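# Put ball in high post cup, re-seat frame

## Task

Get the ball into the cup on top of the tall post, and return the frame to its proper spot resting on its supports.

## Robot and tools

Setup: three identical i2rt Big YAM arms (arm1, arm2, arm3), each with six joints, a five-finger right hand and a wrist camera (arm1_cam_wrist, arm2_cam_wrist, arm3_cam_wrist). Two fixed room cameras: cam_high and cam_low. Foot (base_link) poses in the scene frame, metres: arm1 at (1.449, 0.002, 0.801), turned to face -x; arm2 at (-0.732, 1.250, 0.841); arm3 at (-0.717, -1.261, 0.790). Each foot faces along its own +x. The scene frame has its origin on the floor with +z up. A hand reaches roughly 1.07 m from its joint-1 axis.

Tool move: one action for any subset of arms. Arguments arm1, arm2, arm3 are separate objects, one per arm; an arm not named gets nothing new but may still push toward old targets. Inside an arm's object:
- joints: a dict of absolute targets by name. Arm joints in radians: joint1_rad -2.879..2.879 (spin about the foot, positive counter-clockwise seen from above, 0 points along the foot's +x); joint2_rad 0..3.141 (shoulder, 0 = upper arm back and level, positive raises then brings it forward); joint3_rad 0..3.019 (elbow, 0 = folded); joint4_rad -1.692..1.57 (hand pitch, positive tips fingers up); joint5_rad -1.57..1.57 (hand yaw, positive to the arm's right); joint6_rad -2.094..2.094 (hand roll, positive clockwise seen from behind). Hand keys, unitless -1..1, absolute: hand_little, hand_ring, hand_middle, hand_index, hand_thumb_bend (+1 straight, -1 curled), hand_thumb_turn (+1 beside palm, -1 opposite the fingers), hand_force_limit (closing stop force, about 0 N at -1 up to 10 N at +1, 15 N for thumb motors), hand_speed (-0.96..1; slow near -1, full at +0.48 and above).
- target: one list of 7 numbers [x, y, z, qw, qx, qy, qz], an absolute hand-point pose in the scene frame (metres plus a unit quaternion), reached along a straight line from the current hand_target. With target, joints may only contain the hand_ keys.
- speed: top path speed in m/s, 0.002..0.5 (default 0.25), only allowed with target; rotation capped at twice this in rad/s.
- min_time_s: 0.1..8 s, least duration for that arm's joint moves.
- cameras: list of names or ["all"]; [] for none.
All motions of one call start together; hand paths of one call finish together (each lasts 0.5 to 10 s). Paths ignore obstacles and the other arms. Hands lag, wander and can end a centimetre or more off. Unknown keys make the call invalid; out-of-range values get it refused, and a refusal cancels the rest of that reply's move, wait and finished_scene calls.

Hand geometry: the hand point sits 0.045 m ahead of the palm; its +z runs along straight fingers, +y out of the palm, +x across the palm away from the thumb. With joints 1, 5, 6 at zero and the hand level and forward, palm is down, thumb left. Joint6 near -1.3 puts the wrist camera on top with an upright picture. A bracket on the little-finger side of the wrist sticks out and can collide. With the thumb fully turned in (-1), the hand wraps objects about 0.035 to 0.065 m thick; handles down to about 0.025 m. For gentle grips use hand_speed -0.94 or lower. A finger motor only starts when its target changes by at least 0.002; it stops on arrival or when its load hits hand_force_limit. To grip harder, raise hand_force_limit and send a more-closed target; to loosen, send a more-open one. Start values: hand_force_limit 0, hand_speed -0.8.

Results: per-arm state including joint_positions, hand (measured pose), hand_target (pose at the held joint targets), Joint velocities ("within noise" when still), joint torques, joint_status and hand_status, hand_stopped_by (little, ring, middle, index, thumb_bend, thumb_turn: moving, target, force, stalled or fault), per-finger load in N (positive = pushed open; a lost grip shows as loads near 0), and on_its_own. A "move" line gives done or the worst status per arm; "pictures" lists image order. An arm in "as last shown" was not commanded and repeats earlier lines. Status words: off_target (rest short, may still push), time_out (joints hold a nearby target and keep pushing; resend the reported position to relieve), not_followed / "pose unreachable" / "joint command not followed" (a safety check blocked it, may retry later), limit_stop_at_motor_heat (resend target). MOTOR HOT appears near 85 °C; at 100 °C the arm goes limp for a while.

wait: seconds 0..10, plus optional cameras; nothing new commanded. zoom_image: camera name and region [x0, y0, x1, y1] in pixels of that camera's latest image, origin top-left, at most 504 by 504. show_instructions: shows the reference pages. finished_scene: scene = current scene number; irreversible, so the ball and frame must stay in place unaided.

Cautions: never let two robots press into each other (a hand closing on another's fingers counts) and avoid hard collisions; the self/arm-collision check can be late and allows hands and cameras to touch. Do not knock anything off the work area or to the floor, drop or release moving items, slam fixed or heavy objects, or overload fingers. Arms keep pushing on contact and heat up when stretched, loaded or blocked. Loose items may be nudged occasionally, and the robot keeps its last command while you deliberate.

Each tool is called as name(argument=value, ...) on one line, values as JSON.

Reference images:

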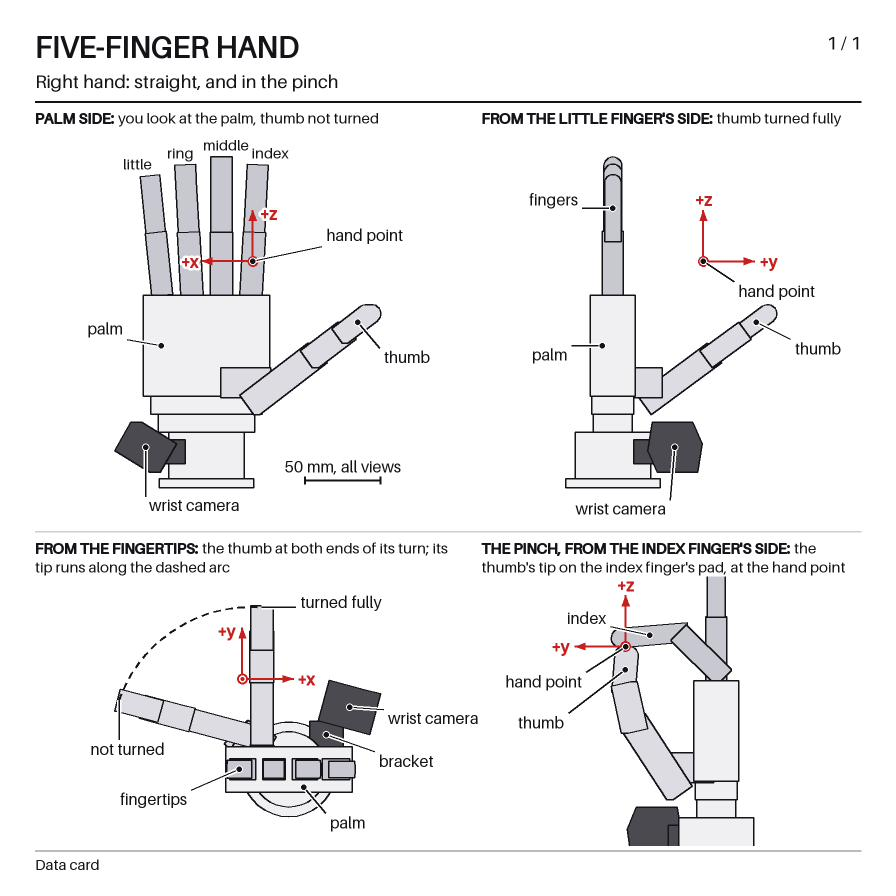

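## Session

move()

zoom_image(camera="cam_high", region=[330, 150, 530, 350])

zoom_image(camera="cam_low", region=[330, 180, 530, 380])

Scene clock: 0.00 s.
Joint torques (N m): no reading
Heat: arm1: hottest joint2_rad 29 °C; arm2: hottest joint1_rad 28 °C; arm3: hottest joint2_rad 29 °C.
Joint velocities: within noise
arm1.joint_positions: joint1_rad=-0.017 joint2_rad=+0.571 joint3_rad=+1.357 joint4_rad=-1.322 joint5_rad=-0.003 joint6_rad=-1.125 hand_little=+1.000 hand_ring=+1.000 hand_middle=+1.000 hand_index=+1.000 hand_thumb_turn=+1.000 hand_thumb_bend=+1.000 hand_force_limit=+0.000 hand_speed=-0.800
arm1.joint_status: not commanded
arm1.hand_stopped_by: target,target,target,target,target,target
arm1.little_load_n: 0.0
arm1.ring_load_n: 0.0
arm1.middle_load_n: 0.0
arm1.index_load_n: 0.0
arm1.thumb_bend_load_n: 0.0
arm1.thumb_turn_load_n: 0.0
arm1.hand: x=+1.2357 y=+0.0493 z=+1.2798 quat_wxyz=(-0.483, +0.203, +0.845, -0.103) (m; scene frame)
arm1.hand_target: x=+1.2370 y=+0.0493 z=+1.2889 quat_wxyz=(-0.492, +0.202, +0.840, -0.105) (m; scene frame)
arm1.hand_status: not commanded
arm2.joint_positions: joint1_rad=+0.320 joint2_rad=+0.610 joint3_rad=+1.335 joint4_rad=-1.186 joint5_rad=-0.013 joint6_rad=-1.339 hand_little=+1.000 hand_ring=+1.000 hand_middle=+1.000 hand_index=+1.000 hand_thumb_turn=+1.000 hand_thumb_bend=+1.000 hand_force_limit=+0.000 hand_speed=-0.800
arm2.joint_status: not commanded
arm2.hand_stopped_by: target,target,target,target,target,target
arm2.little_load_n: 0.0
arm2.ring_load_n: 0.0
arm2.middle_load_n: 0.0
arm2.index_load_n: 0.0
arm2.thumb_bend_load_n: 0.0
arm2.thumb_turn_load_n: 0.0
arm2.hand: x=-0.5610 y=+1.0483 z=+1.3375 quat_wxyz=(+0.111, +0.766, -0.371, +0.513) (m; scene frame)
arm2.hand_target: x=-0.5622 y=+1.0493 z=+1.3495 quat_wxyz=(+0.114, +0.760, -0.368, +0.524) (m; scene frame)
arm2.hand_status: not commanded
arm3.joint_positions: joint1_rad=-0.288 joint2_rad=+0.630 joint3_rad=+1.463 joint4_rad=-1.232 joint5_rad=-0.246 joint6_rad=-1.280 hand_little=+1.000 hand_ring=+1.000 hand_middle=+1.000 hand_index=+1.000 hand_thumb_turn=+1.000 hand_thumb_bend=+1.000 hand_force_limit=+0.000 hand_speed=-0.800
arm3.joint_status: not commanded
arm3.hand_stopped_by: target,target,target,target,target,target
arm3.little_load_n: 0.0
arm3.ring_load_n: 0.0
arm3.middle_load_n: 0.0
arm3.index_load_n: 0.0
arm3.thumb_bend_load_n: 0.0
arm3.thumb_turn_load_n: 0.0
arm3.hand: x=-0.5405 y=-1.0908 z=+1.3324 quat_wxyz=(-0.367, +0.786, +0.263, +0.423) (m; scene frame)
arm3.hand_target: x=-0.5419 y=-1.0923 z=+1.3420 quat_wxyz=(-0.371, +0.780, +0.262, +0.431) (m; scene frame)
arm3.hand_status: not commanded
pictures: arm1_cam_wrist, arm2_cam_wrist, arm3_cam_wrist, cam_high, cam_low
camera_calibration:
arm1_cam_wrist: T_world_to_cam=[[0.11945, 0.975377, -0.185397, 0.0444934], [0.866381, -0.1936, -0.460329, -0.472817], [-0.484887, -0.105638, -0.868174, 1.83112], [0, 0, 0, 1]] pos_world=[1.29221, 0.0585013, 1.38033]
arm2_cam_wrist: T_world_to_cam=[[-0.61608, -0.787679, 0.00252123, 0.477994], [-0.679118, 0.529543, -0.508314, -0.263423], [0.399053, -0.314875, -0.861168, 1.82315], [0, 0, 0, 1]] pos_world=[-0.611945, 1.09006, 1.43493]
arm3_cam_wrist: T_world_to_cam=[[0.815166, -0.557847, -0.155922, 0.0446281], [-0.527983, -0.604918, -0.596078, -0.152406], [0.2382, 0.568227, -0.787641, 1.91318], [0, 0, 0, 1]] pos_world=[-0.572566, -1.15442, 1.42301]

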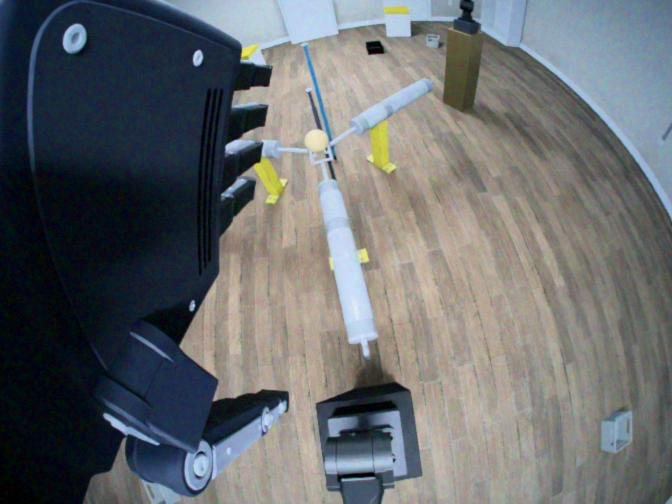

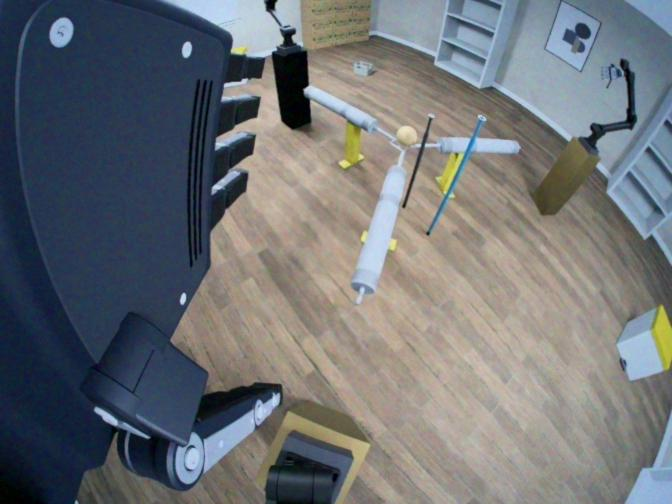

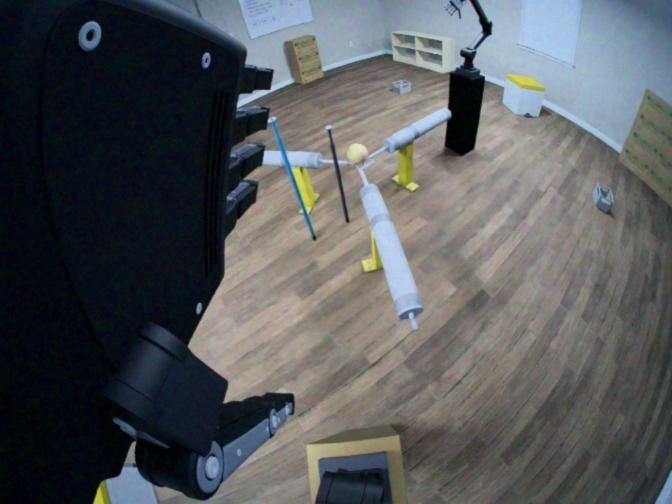

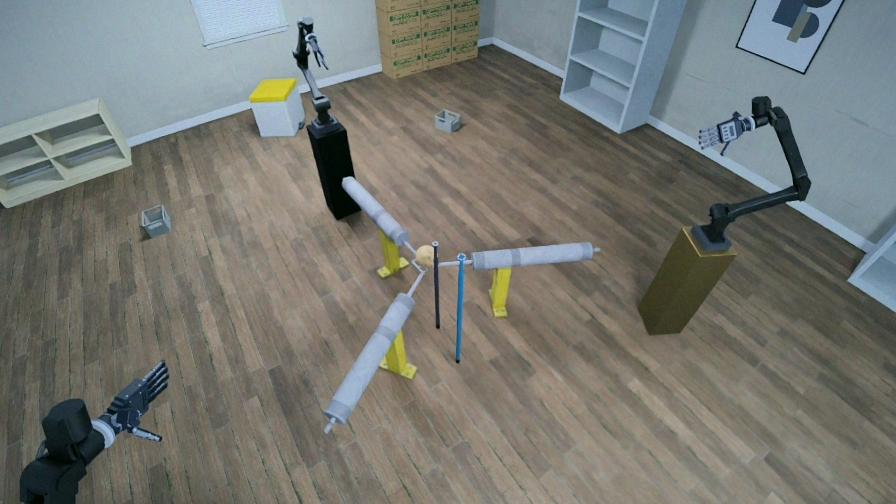

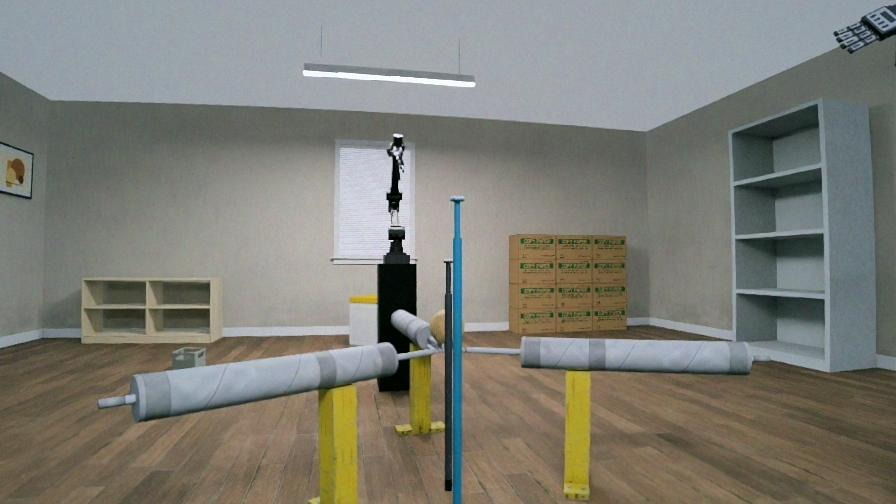

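Scaled by 2.520 from the camera's 896x504 image, which has a finer 1280x720 frame.

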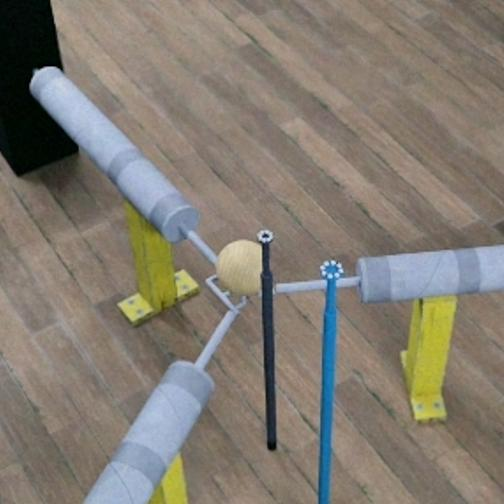

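Scaled by 2.520 from the camera's 896x504 image, which has a finer 1280x720 frame.

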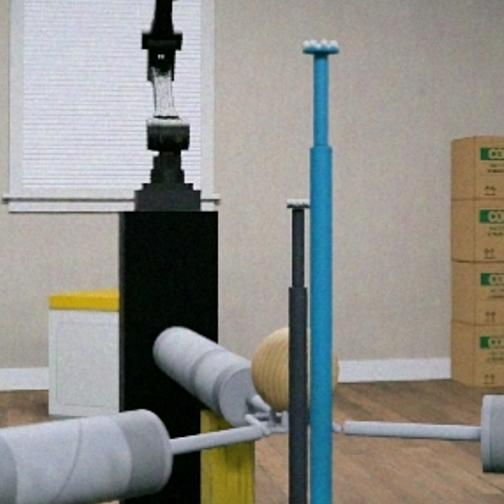

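move(arm1={"joints":{"joint1_rad":-0.164,"joint2_rad":1.98,"joint3_rad":0.39,"joint4_rad":0.02,"joint5_rad":0,"joint6_rad":1.31,"hand_thumb_turn":-1},"min_time_s":4}, arm2={"joints":{"joint1_rad":0.035,"joint2_rad":2.25,"joint3_rad":1.42,"joint4_rad":-0.74,"joint5_rad":0,"joint6_rad":1.57,"hand_thumb_turn":-1},"min_time_s":4}, arm3={"joints":{"joint1_rad":-0.513,"joint2_rad":2.19,"joint3_rad":1.22,"joint4_rad":-0.60,"joint5_rad":0,"joint6_rad":0.988,"hand_thumb_turn":-1},"min_time_s":4}, cameras=["arm1_cam_wrist","arm2_cam_wrist","arm3_cam_wrist"])

zoom_image(camera="arm1_cam_wrist", region=[240, 90, 420, 270])

zoom_image(camera="arm2_cam_wrist", region=[240, 90, 420, 270])

zoom_image(camera="arm3_cam_wrist", region=[240, 90, 420, 270])

Scene clock: 41.03 s.
Joint torques (N m): arm1=[-0.32 -10.4 -0.05 0.69 0.05 0.11] | arm2=[-1.67 -13.57 9.35 0.35 0.1 0.21] | arm3=[-1.08 -17.55 3.62 0.87 0.28 0.15]
Heat: arm1: hottest joint2_rad 30 °C; arm2: hottest joint3_rad 29 °C; arm3: hottest joint3_rad 30 °C.
move: arm1 done; arm2 done; arm3 done
Joint velocities: within noise
arm1.joint_positions: joint1_rad=-0.155 joint2_rad=+1.970 joint3_rad=+0.393 joint4_rad=+0.009 joint5_rad=-0.003 joint6_rad=+1.303 hand_little=+1.000 hand_ring=+1.000 hand_middle=+1.000 hand_index=+1.000 hand_thumb_turn=-1.000 hand_thumb_bend=+1.000 hand_force_limit=+0.000 hand_speed=-0.800
arm1.joint_status: all done
arm1.hand_stopped_by: target,target,target,target,target,target
arm1.little_load_n: 0.0
arm1.ring_load_n: 0.0
arm1.middle_load_n: 0.0
arm1.index_load_n: 0.0
arm1.thumb_bend_load_n: 0.0
arm1.thumb_turn_load_n: 0.5
arm1.hand: x=+1.1980 y=-0.0229 z=+0.6033 quat_wxyz=(+0.001, +0.999, +0.051, +0.000) (m; scene frame)
arm1.hand_target: x=+1.1996 y=-0.0202 z=+0.6011 quat_wxyz=(+0.000, +0.999, +0.043, +0.001) (m; scene frame)
arm1.hand_status: not commanded
arm2.joint_positions: joint1_rad=+0.046 joint2_rad=+2.238 joint3_rad=+1.385 joint4_rad=-0.749 joint5_rad=-0.003 joint6_rad=+1.559 hand_little=+1.000 hand_ring=+1.000 hand_middle=+1.000 hand_index=+1.000 hand_thumb_turn=-1.000 hand_thumb_bend=+1.000 hand_force_limit=+0.000 hand_speed=-0.800
arm2.joint_status: all done
arm2.hand_stopped_by: target,target,target,target,target,target
arm2.little_load_n: 0.0
arm2.ring_load_n: 0.0
arm2.middle_load_n: 0.0
arm2.index_load_n: 0.0
arm2.thumb_bend_load_n: 0.0
arm2.thumb_turn_load_n: 0.0
arm2.hand: x=-0.3463 y=+0.8101 z=+0.6686 quat_wxyz=(+0.015, -0.453, -0.891, -0.008) (m; scene frame)
arm2.hand_target: x=-0.3411 y=+0.7898 z=+0.6717 quat_wxyz=(+0.001, -0.463, -0.886, +0.000) (m; scene frame)
arm2.hand_status: not commanded
arm3.joint_positions: joint1_rad=-0.501 joint2_rad=+2.185 joint3_rad=+1.219 joint4_rad=-0.612 joint5_rad=-0.002 joint6_rad=+0.978 hand_little=+1.000 hand_ring=+1.000 hand_middle=+1.000 hand_index=+1.000 hand_thumb_turn=-1.000 hand_thumb_bend=+1.000 hand_force_limit=+0.000 hand_speed=-0.800
arm3.joint_status: all done
arm3.hand_stopped_by: target,target,target,target,target,target
arm3.little_load_n: 0.0
arm3.ring_load_n: 0.0
arm3.middle_load_n: 0.0
arm3.index_load_n: 0.0
arm3.thumb_bend_load_n: -0.5
arm3.thumb_turn_load_n: 0.0
arm3.hand: x=-0.3264 y=-0.9375 z=+0.6103 quat_wxyz=(+0.002, +0.544, -0.839, -0.002) (m; scene frame)
arm3.hand_target: x=-0.3197 y=-0.9410 z=+0.6078 quat_wxyz=(-0.002, +0.535, -0.845, -0.001) (m; scene frame)
arm3.hand_status: not commanded
pictures: arm1_cam_wrist, arm2_cam_wrist, arm3_cam_wrist
camera_calibration:
arm1_cam_wrist: T_world_to_cam=[[0.333512, -0.942679, -0.0111928, -0.411451], [-0.807212, -0.291678, 0.51316, 0.649907], [-0.48701, -0.16211, -0.85822, 1.21321], [0, 0, 0, 1]] pos_world=[1.25268, -0.00162833, 0.703092]
arm2_cam_wrist: T_world_to_cam=[[0.644937, 0.76418, 0.00923474, -0.400681], [0.652919, -0.557237, 0.513014, 0.327319], [0.397181, -0.324832, -0.85833, 1.0919], [0, 0, 0, 1]] pos_world=[-0.388979, 0.84327, 0.772988]
arm3_cam_wrist: T_world_to_cam=[[-0.98062, 0.195719, 0.00886112, -0.137228], [0.1728, 0.842701, 0.509898, 0.533754], [0.0923296, 0.501547, -0.860189, 1.14047], [0, 0, 0, 1]] pos_world=[-0.3321, -0.994935, 0.710073]

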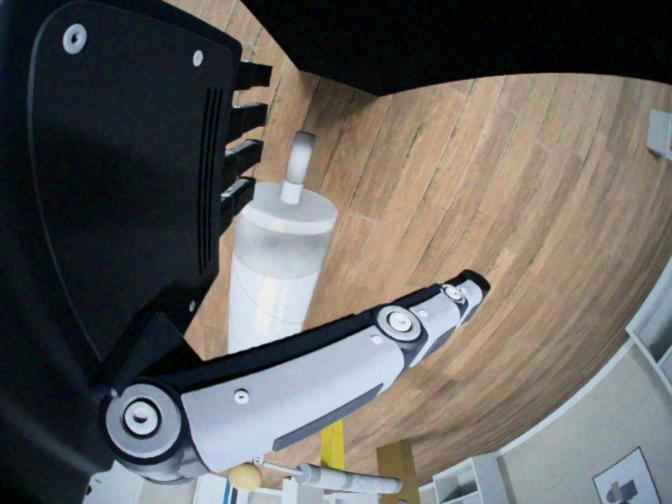

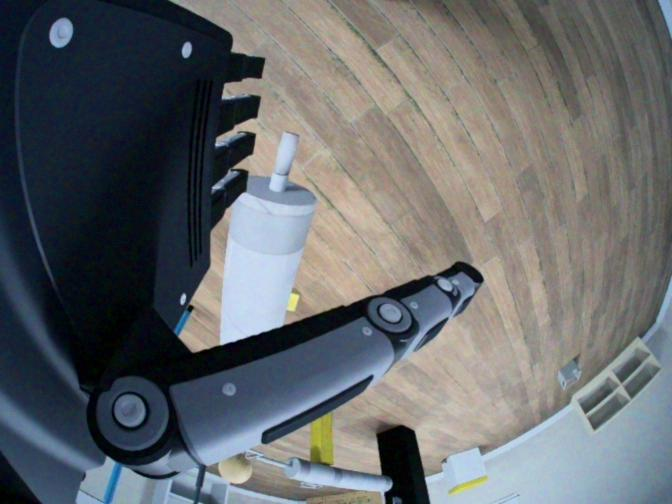

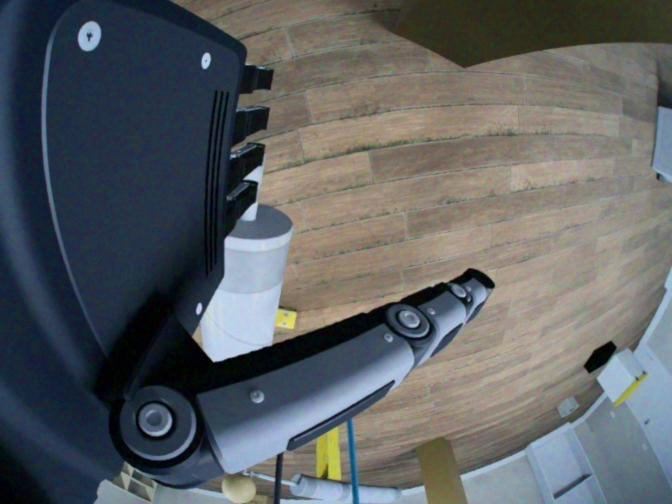

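Scaled by 2.800 from the camera's 672x504 image, which has a finer 960x720 frame.

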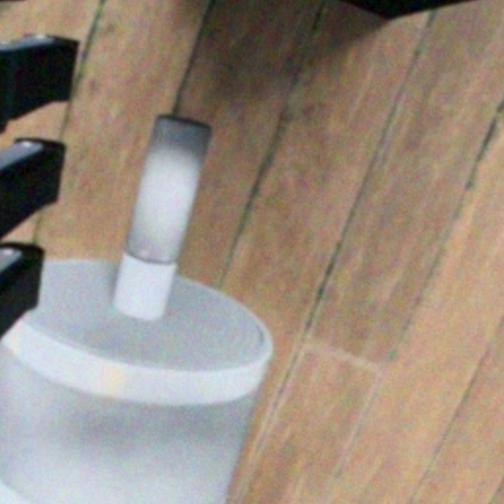

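Scaled by 2.800 from the camera's 672x504 image, which has a finer 960x720 frame.

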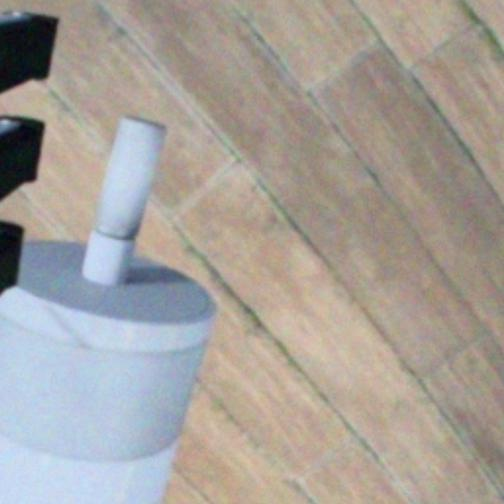

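Scaled by 2.800 from the camera's 672x504 image, which has a finer 960x720 frame.

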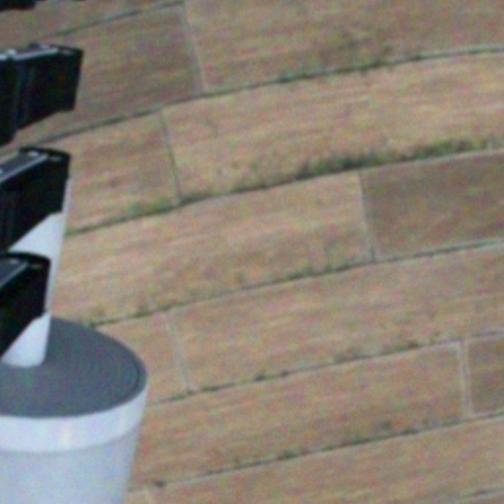

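move(arm1={"target":[1.183,-0.0087,0.495,0,0.9993,0.0384,0],"speed":0.12}, arm2={"target":[-0.345,0.7595,0.497,0,0.4664,0.8846,0],"speed":0.12}, arm3={"target":[-0.248,-0.916,0.498,0,0.5329,-0.8462,0],"speed":0.12}, cameras=["arm1_cam_wrist","arm2_cam_wrist","arm3_cam_wrist"])

zoom_image(camera="arm1_cam_wrist", region=[200, 90, 400, 290])

zoom_image(camera="arm2_cam_wrist", region=[200, 90, 400, 290])

zoom_image(camera="arm3_cam_wrist", region=[200, 90, 400, 290])

Scene clock: 58.77 s.
Joint torques (N m): arm1=[-0.32 -12.63 -1.52 0.62 0.01 -0.06] | arm2=[-1.79 -14.27 7.77 0.2 0 0.02] | arm3=[-1.2 -19.49 5.22 0.05 0.28 -0.04]
Heat: arm1: hottest joint2_rad 30 °C; arm2: hottest joint3_rad 30 °C; arm3: hottest joint2_rad 30 °C.
move: arm1 done; arm2 off_target; arm3 off_target
Joint velocities: within noise
arm1.joint_positions: joint1_rad=-0.189 joint2_rad=+2.404 joint3_rad=+0.562 joint4_rad=+0.271 joint5_rad=-0.003 joint6_rad=+1.293 hand_little=+1.000 hand_ring=+1.000 hand_middle=+1.000 hand_index=+1.000 hand_thumb_turn=-1.000 hand_thumb_bend=+1.000 hand_force_limit=+0.000 hand_speed=-0.800
arm1.joint_status: not commanded
arm1.hand_stopped_by: target,target,target,target,target,target
arm1.little_load_n: 0.0
arm1.ring_load_n: 0.0
arm1.middle_load_n: 0.0
arm1.index_load_n: 0.0
arm1.thumb_bend_load_n: 0.0
arm1.thumb_turn_load_n: 0.0
arm1.hand: x=+1.1832 y=-0.0116 z=+0.4992 quat_wxyz=(+0.002, +0.999, +0.039, +0.001) (m; scene frame)
arm1.hand_target: x=+1.1831 y=-0.0087 z=+0.4951 quat_wxyz=(+0.000, +0.999, +0.038, +0.000) (m; scene frame)
arm1.hand_status: done (0.005 m and 0.2 deg from the pose sent, 0.110 m and 1.5 deg at the start)
arm2.joint_positions: joint1_rad=+0.014 joint2_rad=+2.628 joint3_rad=+1.616 joint4_rad=-0.569 joint5_rad=-0.003 joint6_rad=+1.554 hand_little=+1.000 hand_ring=+1.000 hand_middle=+1.000 hand_index=+1.000 hand_thumb_turn=-1.000 hand_thumb_bend=+1.000 hand_force_limit=+0.000 hand_speed=-0.800
arm2.joint_status: not commanded
arm2.hand_stopped_by: target,target,target,target,target,target
arm2.little_load_n: 0.0
arm2.ring_load_n: 0.0
arm2.middle_load_n: 0.0
arm2.index_load_n: 0.0
arm2.thumb_bend_load_n: 0.0
arm2.thumb_turn_load_n: 0.0
arm2.hand: x=-0.3430 y=+0.7717 z=+0.5040 quat_wxyz=(+0.006, -0.465, -0.885, -0.003) (m; scene frame)
arm2.hand_target: x=-0.3453 y=+0.7598 z=+0.4974 quat_wxyz=(+0.000, -0.466, -0.885, +0.000) (m; scene frame)
arm2.hand_status: off_target (0.014 m and 0.8 deg from the pose sent, 0.179 m and 2.6 deg at the start)
arm3.joint_positions: joint1_rad=-0.527 joint2_rad=+2.517 joint3_rad=+1.539 joint4_rad=-0.595 joint5_rad=+0.000 joint6_rad=+0.976 hand_little=+1.000 hand_ring=+1.000 hand_middle=+1.000 hand_index=+1.000 hand_thumb_turn=-1.000 hand_thumb_bend=+1.000 hand_force_limit=+0.000 hand_speed=-0.800
arm3.joint_status: not commanded
arm3.hand_stopped_by: target,target,target,target,target,target
arm3.little_load_n: 0.0
arm3.ring_load_n: 0.0
arm3.middle_load_n: 0.0
arm3.index_load_n: 0.0
arm3.thumb_bend_load_n: 0.0
arm3.thumb_turn_load_n: 0.0
arm3.hand: x=-0.2573 y=-0.9119 z=+0.5035 quat_wxyz=(+0.000, +0.534, -0.845, -0.001) (m; scene frame)
arm3.hand_target: x=-0.2483 y=-0.9162 z=+0.4981 quat_wxyz=(+0.000, +0.533, -0.846, +0.000) (m; scene frame)
arm3.hand_status: off_target (0.012 m and 0.2 deg from the pose sent, 0.139 m and 1.6 deg at the start)
pictures: arm1_cam_wrist, arm2_cam_wrist, arm3_cam_wrist
camera_calibration:
arm1_cam_wrist: T_world_to_cam=[[0.310778, -0.950432, -0.00977967, -0.370861], [-0.815505, -0.271915, 0.510896, 0.705889], [-0.488231, -0.1508, -0.859587, 1.12072], [0, 0, 0, 1]] pos_world=[1.23808, 0.00846742, 0.599093]
arm2_cam_wrist: T_world_to_cam=[[0.664706, 0.747095, 0.00386821, -0.349133], [0.631849, -0.564916, 0.530694, 0.37799], [0.398664, -0.350311, -0.847554, 0.951616], [0, 0, 0, 1]] pos_world=[-0.386138, 0.80773, 0.6073]
arm3_cam_wrist: T_world_to_cam=[[-0.975743, 0.218873, 0.00457225, -0.0489776], [0.190401, 0.838137, 0.511149, 0.554517], [0.108044, 0.499621, -0.85948, 1.0312], [0, 0, 0, 1]] pos_world=[-0.264785, -0.969249, 0.603076]

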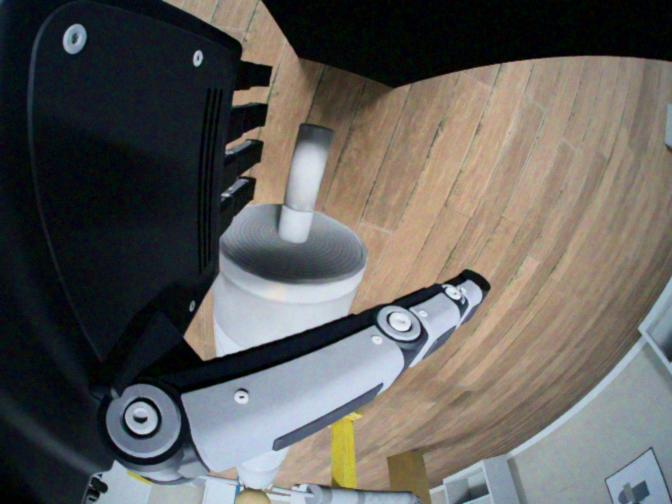

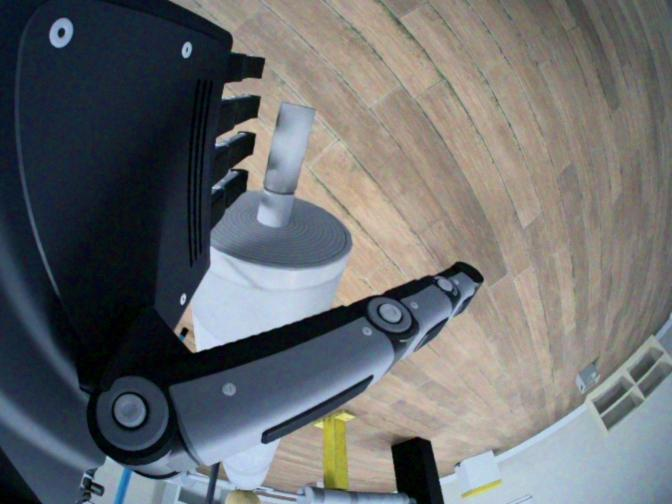

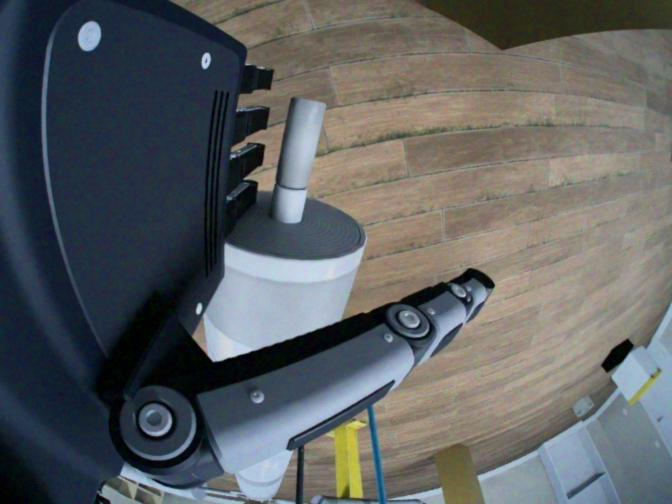

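Scaled by 2.520 from the camera's 672x504 image, which has a finer 960x720 frame.

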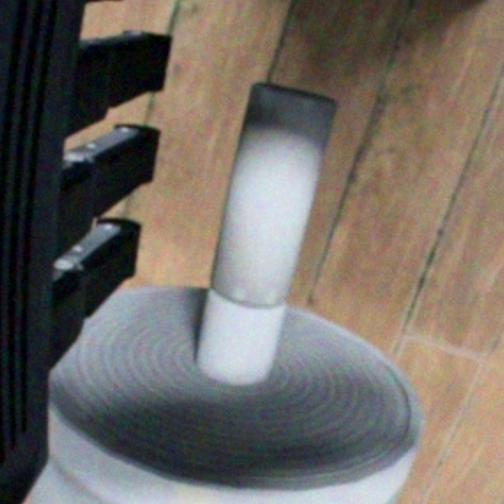

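Scaled by 2.520 from the camera's 672x504 image, which has a finer 960x720 frame.

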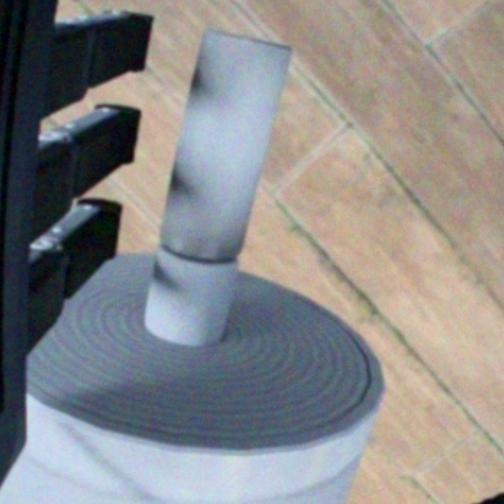

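Scaled by 2.520 from the camera's 672x504 image, which has a finer 960x720 frame.

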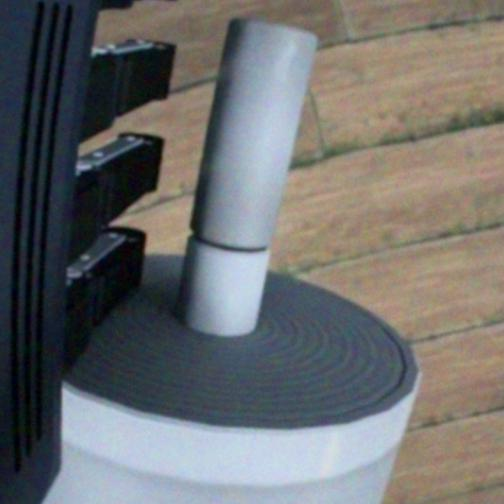

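move(arm1={"target":[1.1908,-0.0077,0.420,0,0.9993,0.0366,0],"speed":0.07}, arm2={"target":[-0.3572,0.7593,0.417,0,0.4679,0.8838,0],"speed":0.07}, arm3={"target":[-0.2482,-0.9335,0.4185,0,0.5314,-0.8471,0],"speed":0.07})

move(arm1={"target":[1.1916,-0.020,0.420,0,0.9993,0.0366,0],"speed":0.05}, arm2={"target":[-0.3475,0.7662,0.417,0,0.4679,0.8838,0],"speed":0.05}, arm3={"target":[-0.259,-0.929,0.4185,0,0.5314,-0.8471,0],"speed":0.05}, cameras=["arm1_cam_wrist","arm2_cam_wrist","arm3_cam_wrist","cam_low"])

Scene clock: 78.83 s.
Joint torques (N m): arm1=[-0.44 -13.45 -2.62 0.68 0.01 -0.03] | arm2=[-2.55 -14.39 7.02 0.17 -0.04 0] | arm3=[-1.2 -19.66 4.45 0.87 0.28 -0.05]
Heat: arm1: hottest joint2_rad 30 °C; arm2: hottest joint2_rad 30 °C; arm3: hottest joint2_rad 31 °C.
move: arm1 done; arm2 off_target; arm3 off_target
Joint velocities: within noise
arm1.joint_positions: joint1_rad=-0.199 joint2_rad=+2.667 joint3_rad=+0.691 joint4_rad=+0.405 joint5_rad=-0.003 joint6_rad=+1.286 hand_little=+1.000 hand_ring=+1.000 hand_middle=+1.000 hand_index=+1.000 hand_thumb_turn=-1.000 hand_thumb_bend=+1.000 hand_force_limit=+0.000 hand_speed=-0.800
arm1.joint_status: not commanded
arm1.hand_stopped_by: target,target,target,target,target,target
arm1.little_load_n: 0.0
arm1.ring_load_n: 0.0
arm1.middle_load_n: 0.0
arm1.index_load_n: 0.0
arm1.thumb_bend_load_n: 0.0
arm1.thumb_turn_load_n: 0.0
arm1.hand: x=+1.1900 y=-0.0103 z=+0.4244 quat_wxyz=(+0.002, +0.999, +0.037, +0.001) (m; scene frame)
arm1.hand_target: x=+1.1909 y=-0.0078 z=+0.4201 quat_wxyz=(+0.000, +0.999, +0.037, +0.000) (m; scene frame)
arm1.hand_status: done (0.005 m and 0.3 deg from the pose sent, 0.080 m and 0.4 deg at the start)
arm2.joint_positions: joint1_rad=-0.002 joint2_rad=+2.806 joint3_rad=+1.733 joint4_rad=-0.505 joint5_rad=-0.003 joint6_rad=+1.540 hand_little=+1.000 hand_ring=+1.000 hand_middle=+1.000 hand_index=+1.000 hand_thumb_turn=-1.000 hand_thumb_bend=+1.000 hand_force_limit=+0.000 hand_speed=-0.800
arm2.joint_status: not commanded
arm2.hand_stopped_by: target,target,target,target,target,target
arm2.little_load_n: 0.5
arm2.ring_load_n: 0.0
arm2.middle_load_n: 0.0
arm2.index_load_n: 0.0
arm2.thumb_bend_load_n: 0.0
arm2.thumb_turn_load_n: 0.0
arm2.hand: x=-0.3531 y=+0.7686 z=+0.4261 quat_wxyz=(+0.004, -0.467, -0.884, -0.003) (m; scene frame)
arm2.hand_target: x=-0.3573 y=+0.7596 z=+0.4175 quat_wxyz=(+0.000, -0.468, -0.884, +0.000) (m; scene frame)
arm2.hand_status: off_target (0.014 m and 0.6 deg from the pose sent, 0.089 m and 0.8 deg at the start)
arm3.joint_positions: joint1_rad=-0.553 joint2_rad=+2.686 joint3_rad=+1.615 joint4_rad=-0.520 joint5_rad=+0.000 joint6_rad=+0.954 hand_little=+1.000 hand_ring=+1.000 hand_middle=+1.000 hand_index=+1.000 hand_thumb_turn=-1.000 hand_thumb_bend=+1.000 hand_force_limit=+0.000 hand_speed=-0.800
arm3.joint_status: not commanded
arm3.hand_stopped_by: target,target,target,target,target,target
arm3.little_load_n: 0.0
arm3.ring_load_n: 0.0
arm3.middle_load_n: 0.0
arm3.index_load_n: 0.0
arm3.thumb_bend_load_n: 0.0
arm3.thumb_turn_load_n: 0.0
arm3.hand: x=-0.2599 y=-0.9306 z=+0.4244 quat_wxyz=(+0.009, +0.533, -0.846, -0.002) (m; scene frame)
arm3.hand_target: x=-0.2486 y=-0.9337 z=+0.4188 quat_wxyz=(+0.000, +0.531, -0.847, +0.000) (m; scene frame)
arm3.hand_status: off_target (0.013 m and 1.0 deg from the pose sent, 0.088 m and 0.4 deg at the start)
pictures: none

Scene clock: 79.97 s.
Joint torques (N m): arm1=[0.79 -13.04 -3.17 0.72 0.03 0.09] | arm2=[-0.73 -14.51 6.9 0.42 -0.01 0.23] | arm3=[0.09 -20.48 2.62 0.91 0.27 0.11]
Heat: arm1: hottest joint2_rad 30 °C; arm2: hottest joint2_rad 30 °C; arm3: hottest joint2_rad 31 °C.
move: arm1 done; arm2 off_target; arm3 done
Joint velocities: within noise
arm1.joint_positions: joint1_rad=-0.166 joint2_rad=+2.669 joint3_rad=+0.691 joint4_rad=+0.415 joint5_rad=-0.003 joint6_rad=+1.320 hand_little=+1.000 hand_ring=+1.000 hand_middle=+1.000 hand_index=+1.000 hand_thumb_turn=-1.000 hand_thumb_bend=+1.000 hand_force_limit=+0.000 hand_speed=-0.800
arm1.joint_status: not commanded
arm1.hand_stopped_by: target,target,target,target,target,target
arm1.little_load_n: 0.0
arm1.ring_load_n: 0.0
arm1.middle_load_n: 0.0
arm1.index_load_n: -0.5
arm1.thumb_bend_load_n: 0.0
arm1.thumb_turn_load_n: 0.0
arm1.hand: x=+1.1868 y=-0.0178 z=+0.4241 quat_wxyz=(+0.001, +0.999, +0.037, -0.003) (m; scene frame)
arm1.hand_target: x=+1.1916 y=-0.0199 z=+0.4202 quat_wxyz=(+0.000, +0.999, +0.037, +0.000) (m; scene frame)
arm1.hand_status: done (0.007 m and 0.3 deg from the pose sent, 0.011 m and 0.3 deg at the start)
arm2.joint_positions: joint1_rad=-0.002 joint2_rad=+2.806 joint3_rad=+1.733 joint4_rad=-0.505 joint5_rad=-0.003 joint6_rad=+1.540 hand_little=+1.000 hand_ring=+1.000 hand_middle=+1.000 hand_index=+1.000 hand_thumb_turn=-1.000 hand_thumb_bend=+1.000 hand_force_limit=+0.000 hand_speed=-0.800
arm2.joint_status: not commanded
arm2.hand_stopped_by: target,target,target,target,target,target
arm2.little_load_n: 0.0
arm2.ring_load_n: 0.0
arm2.middle_load_n: -0.5
arm2.index_load_n: 0.0
arm2.thumb_bend_load_n: 0.0
arm2.thumb_turn_load_n: 0.0
arm2.hand: x=-0.3531 y=+0.7686 z=+0.4261 quat_wxyz=(+0.004, -0.467, -0.884, -0.003) (m; scene frame)
arm2.hand_target: x=-0.3475 y=+0.7664 z=+0.4174 quat_wxyz=(+0.000, -0.468, -0.884, +0.000) (m; scene frame)
arm2.hand_status: off_target (0.011 m and 0.6 deg from the pose sent, 0.011 m and 0.6 deg at the start)
arm3.joint_positions: joint1_rad=-0.553 joint2_rad=+2.686 joint3_rad=+1.615 joint4_rad=-0.502 joint5_rad=+0.000 joint6_rad=+0.954 hand_little=+1.000 hand_ring=+1.000 hand_middle=+1.000 hand_index=+1.000 hand_thumb_turn=-1.000 hand_thumb_bend=+1.000 hand_force_limit=+0.000 hand_speed=-0.800
arm3.joint_status: not commanded
arm3.hand_stopped_by: target,target,target,target,target,target
arm3.little_load_n: 0.0
arm3.ring_load_n: 0.0
arm3.middle_load_n: 0.0
arm3.index_load_n: 0.0
arm3.thumb_bend_load_n: 0.0
arm3.thumb_turn_load_n: 0.0
arm3.hand: x=-0.2557 y=-0.9282 z=+0.4242 quat_wxyz=(+0.000, +0.533, -0.846, -0.001) (m; scene frame)
arm3.hand_target: x=-0.2592 y=-0.9290 z=+0.4185 quat_wxyz=(+0.000, +0.531, -0.847, +0.000) (m; scene frame)
arm3.hand_status: done (0.007 m and 0.2 deg from the pose sent, 0.006 m and 1.0 deg at the start)
pictures: arm1_cam_wrist, arm2_cam_wrist, arm3_cam_wrist, cam_low
camera_calibration:
arm1_cam_wrist: T_world_to_cam=[[0.306716, -0.951708, -0.0133325, -0.372427], [-0.812809, -0.269188, 0.516604, 0.739887], [-0.495245, -0.147614, -0.856121, 1.06385], [0, 0, 0, 1]] pos_world=[1.24248, 0.00176627, 0.523591]
arm2_cam_wrist: T_world_to_cam=[[0.666961, 0.745086, 0.00326896, -0.337339], [0.629294, -0.565649, 0.532945, 0.422625], [0.398939, -0.353396, -0.846144, 0.890315], [0, 0, 0, 1]] pos_world=[-0.396145, 0.805038, 0.529201]
arm3_cam_wrist: T_world_to_cam=[[-0.974818, 0.222957, 0.00438147, -0.0393856], [0.193773, 0.837167, 0.511471, 0.608263], [0.110368, 0.499441, -0.859289, 0.971516], [0, 0, 0, 1]] pos_world=[-0.263483, -0.985651, 0.523877]

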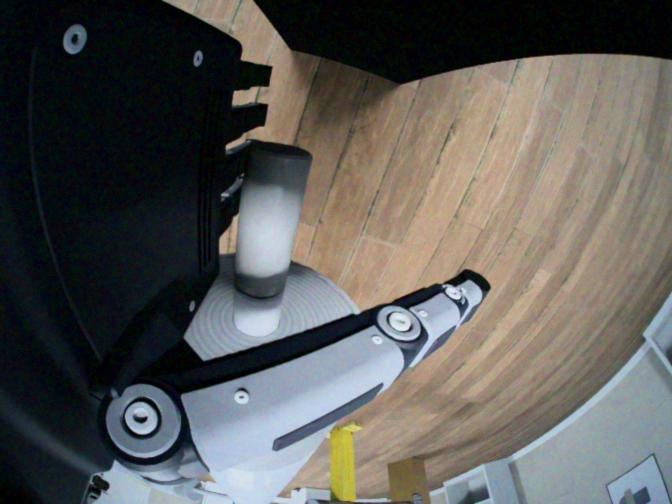

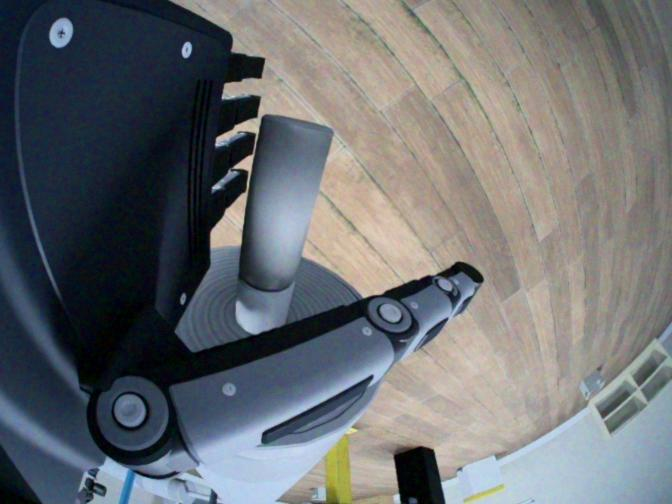

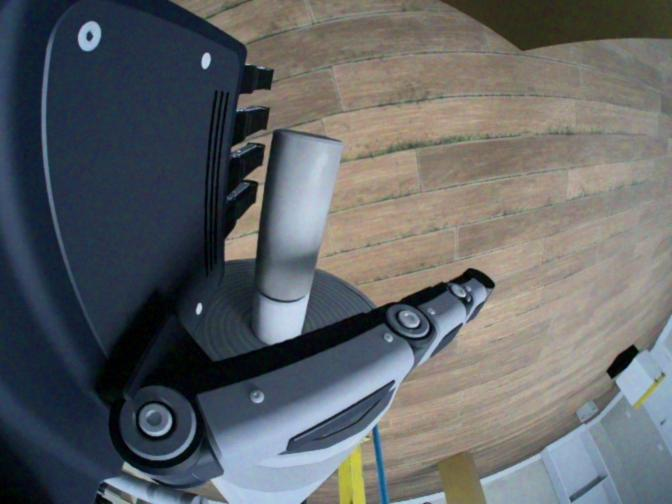

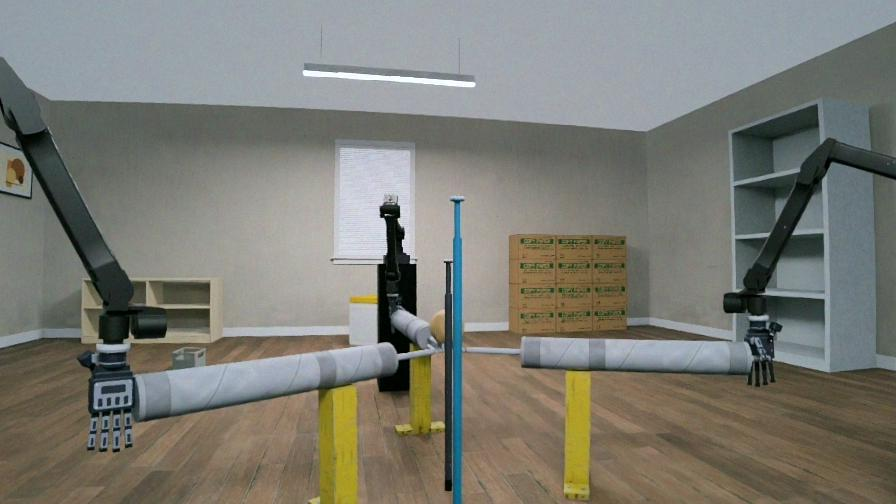

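move(arm1={"target":[1.192,-0.025,0.418,0,0.9993,0.0366,0],"speed":0.05}, arm2={"target":[-0.3365,0.7725,0.414,0,0.4679,0.8838,0],"speed":0.05}, arm3={"target":[-0.271,-0.9235,0.416,0,0.5314,-0.8471,0],"speed":0.05}, cameras=["arm1_cam_wrist","arm2_cam_wrist","arm3_cam_wrist"])

Scene clock: 85.77 s.
Joint torques (N m): arm1=[1.26 -12.98 -3.18 0.79 0 0.13] | arm2=[0.09 -14.04 7.24 0.2 -0.01 0.26] | arm3=[0.91 -20.48 2.48 0.9 0.26 0.21]
Heat: arm1: hottest joint2_rad 30 °C; arm2: hottest joint2_rad 30 °C; arm3: hottest joint2_rad 31 °C.
move: arm1 done; arm2 off_target; arm3 done
Joint velocities: within noise
arm1.joint_positions: joint1_rad=-0.146 joint2_rad=+2.677 joint3_rad=+0.691 joint4_rad=+0.421 joint5_rad=-0.003 joint6_rad=+1.341 hand_little=+1.000 hand_ring=+1.000 hand_middle=+1.000 hand_index=+1.000 hand_thumb_turn=-1.000 hand_thumb_bend=+1.000 hand_force_limit=+0.000 hand_speed=-0.800
arm1.joint_status: not commanded
arm1.hand_stopped_by: target,target,target,target,target,target
arm1.little_load_n: 0.0
arm1.ring_load_n: 0.0
arm1.middle_load_n: 0.0
arm1.index_load_n: 0.0
arm1.thumb_bend_load_n: 0.0
arm1.thumb_turn_load_n: 0.0
arm1.hand: x=+1.1885 y=-0.0228 z=+0.4222 quat_wxyz=(+0.001, +0.999, +0.036, -0.001) (m; scene frame)
arm1.hand_target: x=+1.1921 y=-0.0249 z=+0.4181 quat_wxyz=(+0.000, +0.999, +0.037, +0.000) (m; scene frame)
arm1.hand_status: done (0.006 m and 0.2 deg from the pose sent, 0.011 m and 0.3 deg at the start)
arm2.joint_positions: joint1_rad=+0.013 joint2_rad=+2.809 joint3_rad=+1.738 joint4_rad=-0.505 joint5_rad=-0.003 joint6_rad=+1.559 hand_little=+1.000 hand_ring=+1.000 hand_middle=+1.000 hand_index=+1.000 hand_thumb_turn=-1.000 hand_thumb_bend=+1.000 hand_force_limit=+0.000 hand_speed=-0.800
arm2.joint_status: not commanded
arm2.hand_stopped_by: target,target,target,target,target,target
arm2.little_load_n: 0.0
arm2.ring_load_n: 0.0
arm2.middle_load_n: 0.0
arm2.index_load_n: 0.0
arm2.thumb_bend_load_n: 0.0
arm2.thumb_turn_load_n: 0.0
arm2.hand: x=-0.3449 y=+0.7721 z=+0.4253 quat_wxyz=(+0.004, -0.468, -0.884, -0.002) (m; scene frame)
arm2.hand_target: x=-0.3368 y=+0.7729 z=+0.4146 quat_wxyz=(+0.000, -0.468, -0.884, +0.000) (m; scene frame)
arm2.hand_status: off_target (0.014 m and 0.5 deg from the pose sent, 0.021 m and 0.6 deg at the start)
arm3.joint_positions: joint1_rad=-0.545 joint2_rad=+2.686 joint3_rad=+1.589 joint4_rad=-0.480 joint5_rad=+0.000 joint6_rad=+0.967 hand_little=+1.000 hand_ring=+1.000 hand_middle=+1.000 hand_index=+1.000 hand_thumb_turn=-1.000 hand_thumb_bend=+1.000 hand_force_limit=+0.000 hand_speed=-0.800
arm3.joint_status: not commanded
arm3.hand_stopped_by: target,target,target,target,target,target
arm3.little_load_n: 0.0
arm3.ring_load_n: 0.0
arm3.middle_load_n: 0.0
arm3.index_load_n: 0.0
arm3.thumb_bend_load_n: 0.0
arm3.thumb_turn_load_n: 0.0
arm3.hand: x=-0.2659 y=-0.9287 z=+0.4197 quat_wxyz=(+0.002, +0.531, -0.848, -0.001) (m; scene frame)
arm3.hand_target: x=-0.2711 y=-0.9237 z=+0.4161 quat_wxyz=(+0.000, +0.531, -0.847, +0.000) (m; scene frame)
arm3.hand_status: done (0.008 m and 0.3 deg from the pose sent, 0.018 m and 0.2 deg at the start)
pictures: arm1_cam_wrist, arm2_cam_wrist, arm3_cam_wrist
camera_calibration:
arm1_cam_wrist: T_world_to_cam=[[0.305254, -0.952193, -0.0122165, -0.376434], [-0.814381, -0.267681, 0.514908, 0.743483], [-0.493562, -0.147229, -0.857158, 1.06085], [0, 0, 0, 1]] pos_world=[1.24398, -0.00323388, 0.521892]
arm2_cam_wrist: T_world_to_cam=[[0.670077, 0.742287, 0.0026262, -0.341891], [0.62645, -0.5674, 0.534432, 0.419566], [0.398192, -0.356465, -0.845208, 0.889289], [0, 0, 0, 1]] pos_world=[-0.387851, 0.808844, 0.528302]
arm3_cam_wrist: T_world_to_cam=[[-0.973699, 0.227738, 0.00681723, -0.0455103], [0.199359, 0.837114, 0.509408, 0.61521], [0.110305, 0.497369, -0.860498, 0.967529], [0, 0, 0, 1]] pos_world=[-0.273684, -0.985856, 0.519474]

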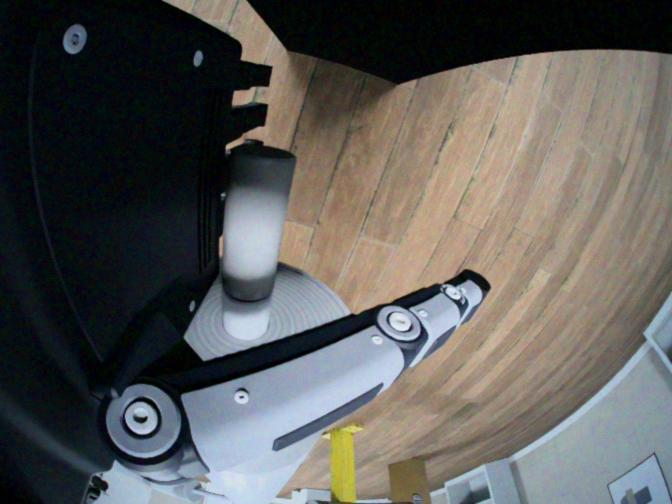

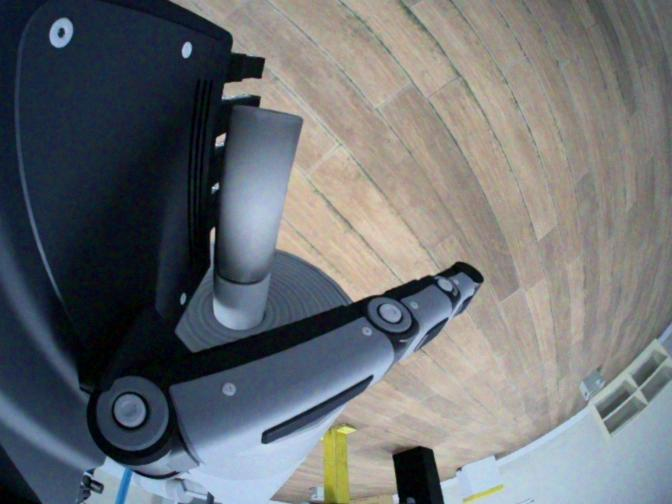

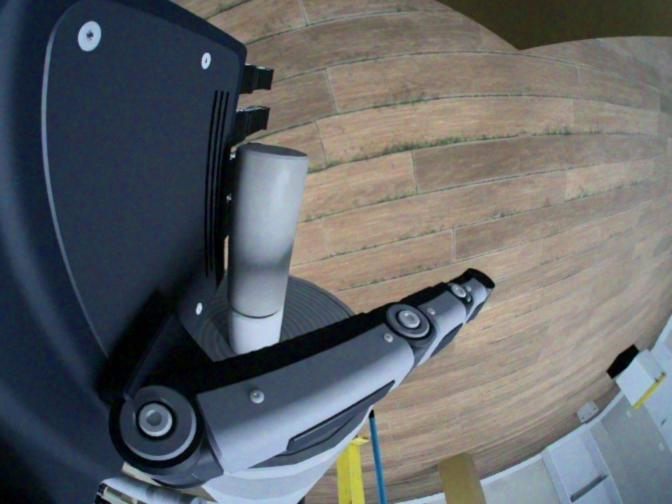

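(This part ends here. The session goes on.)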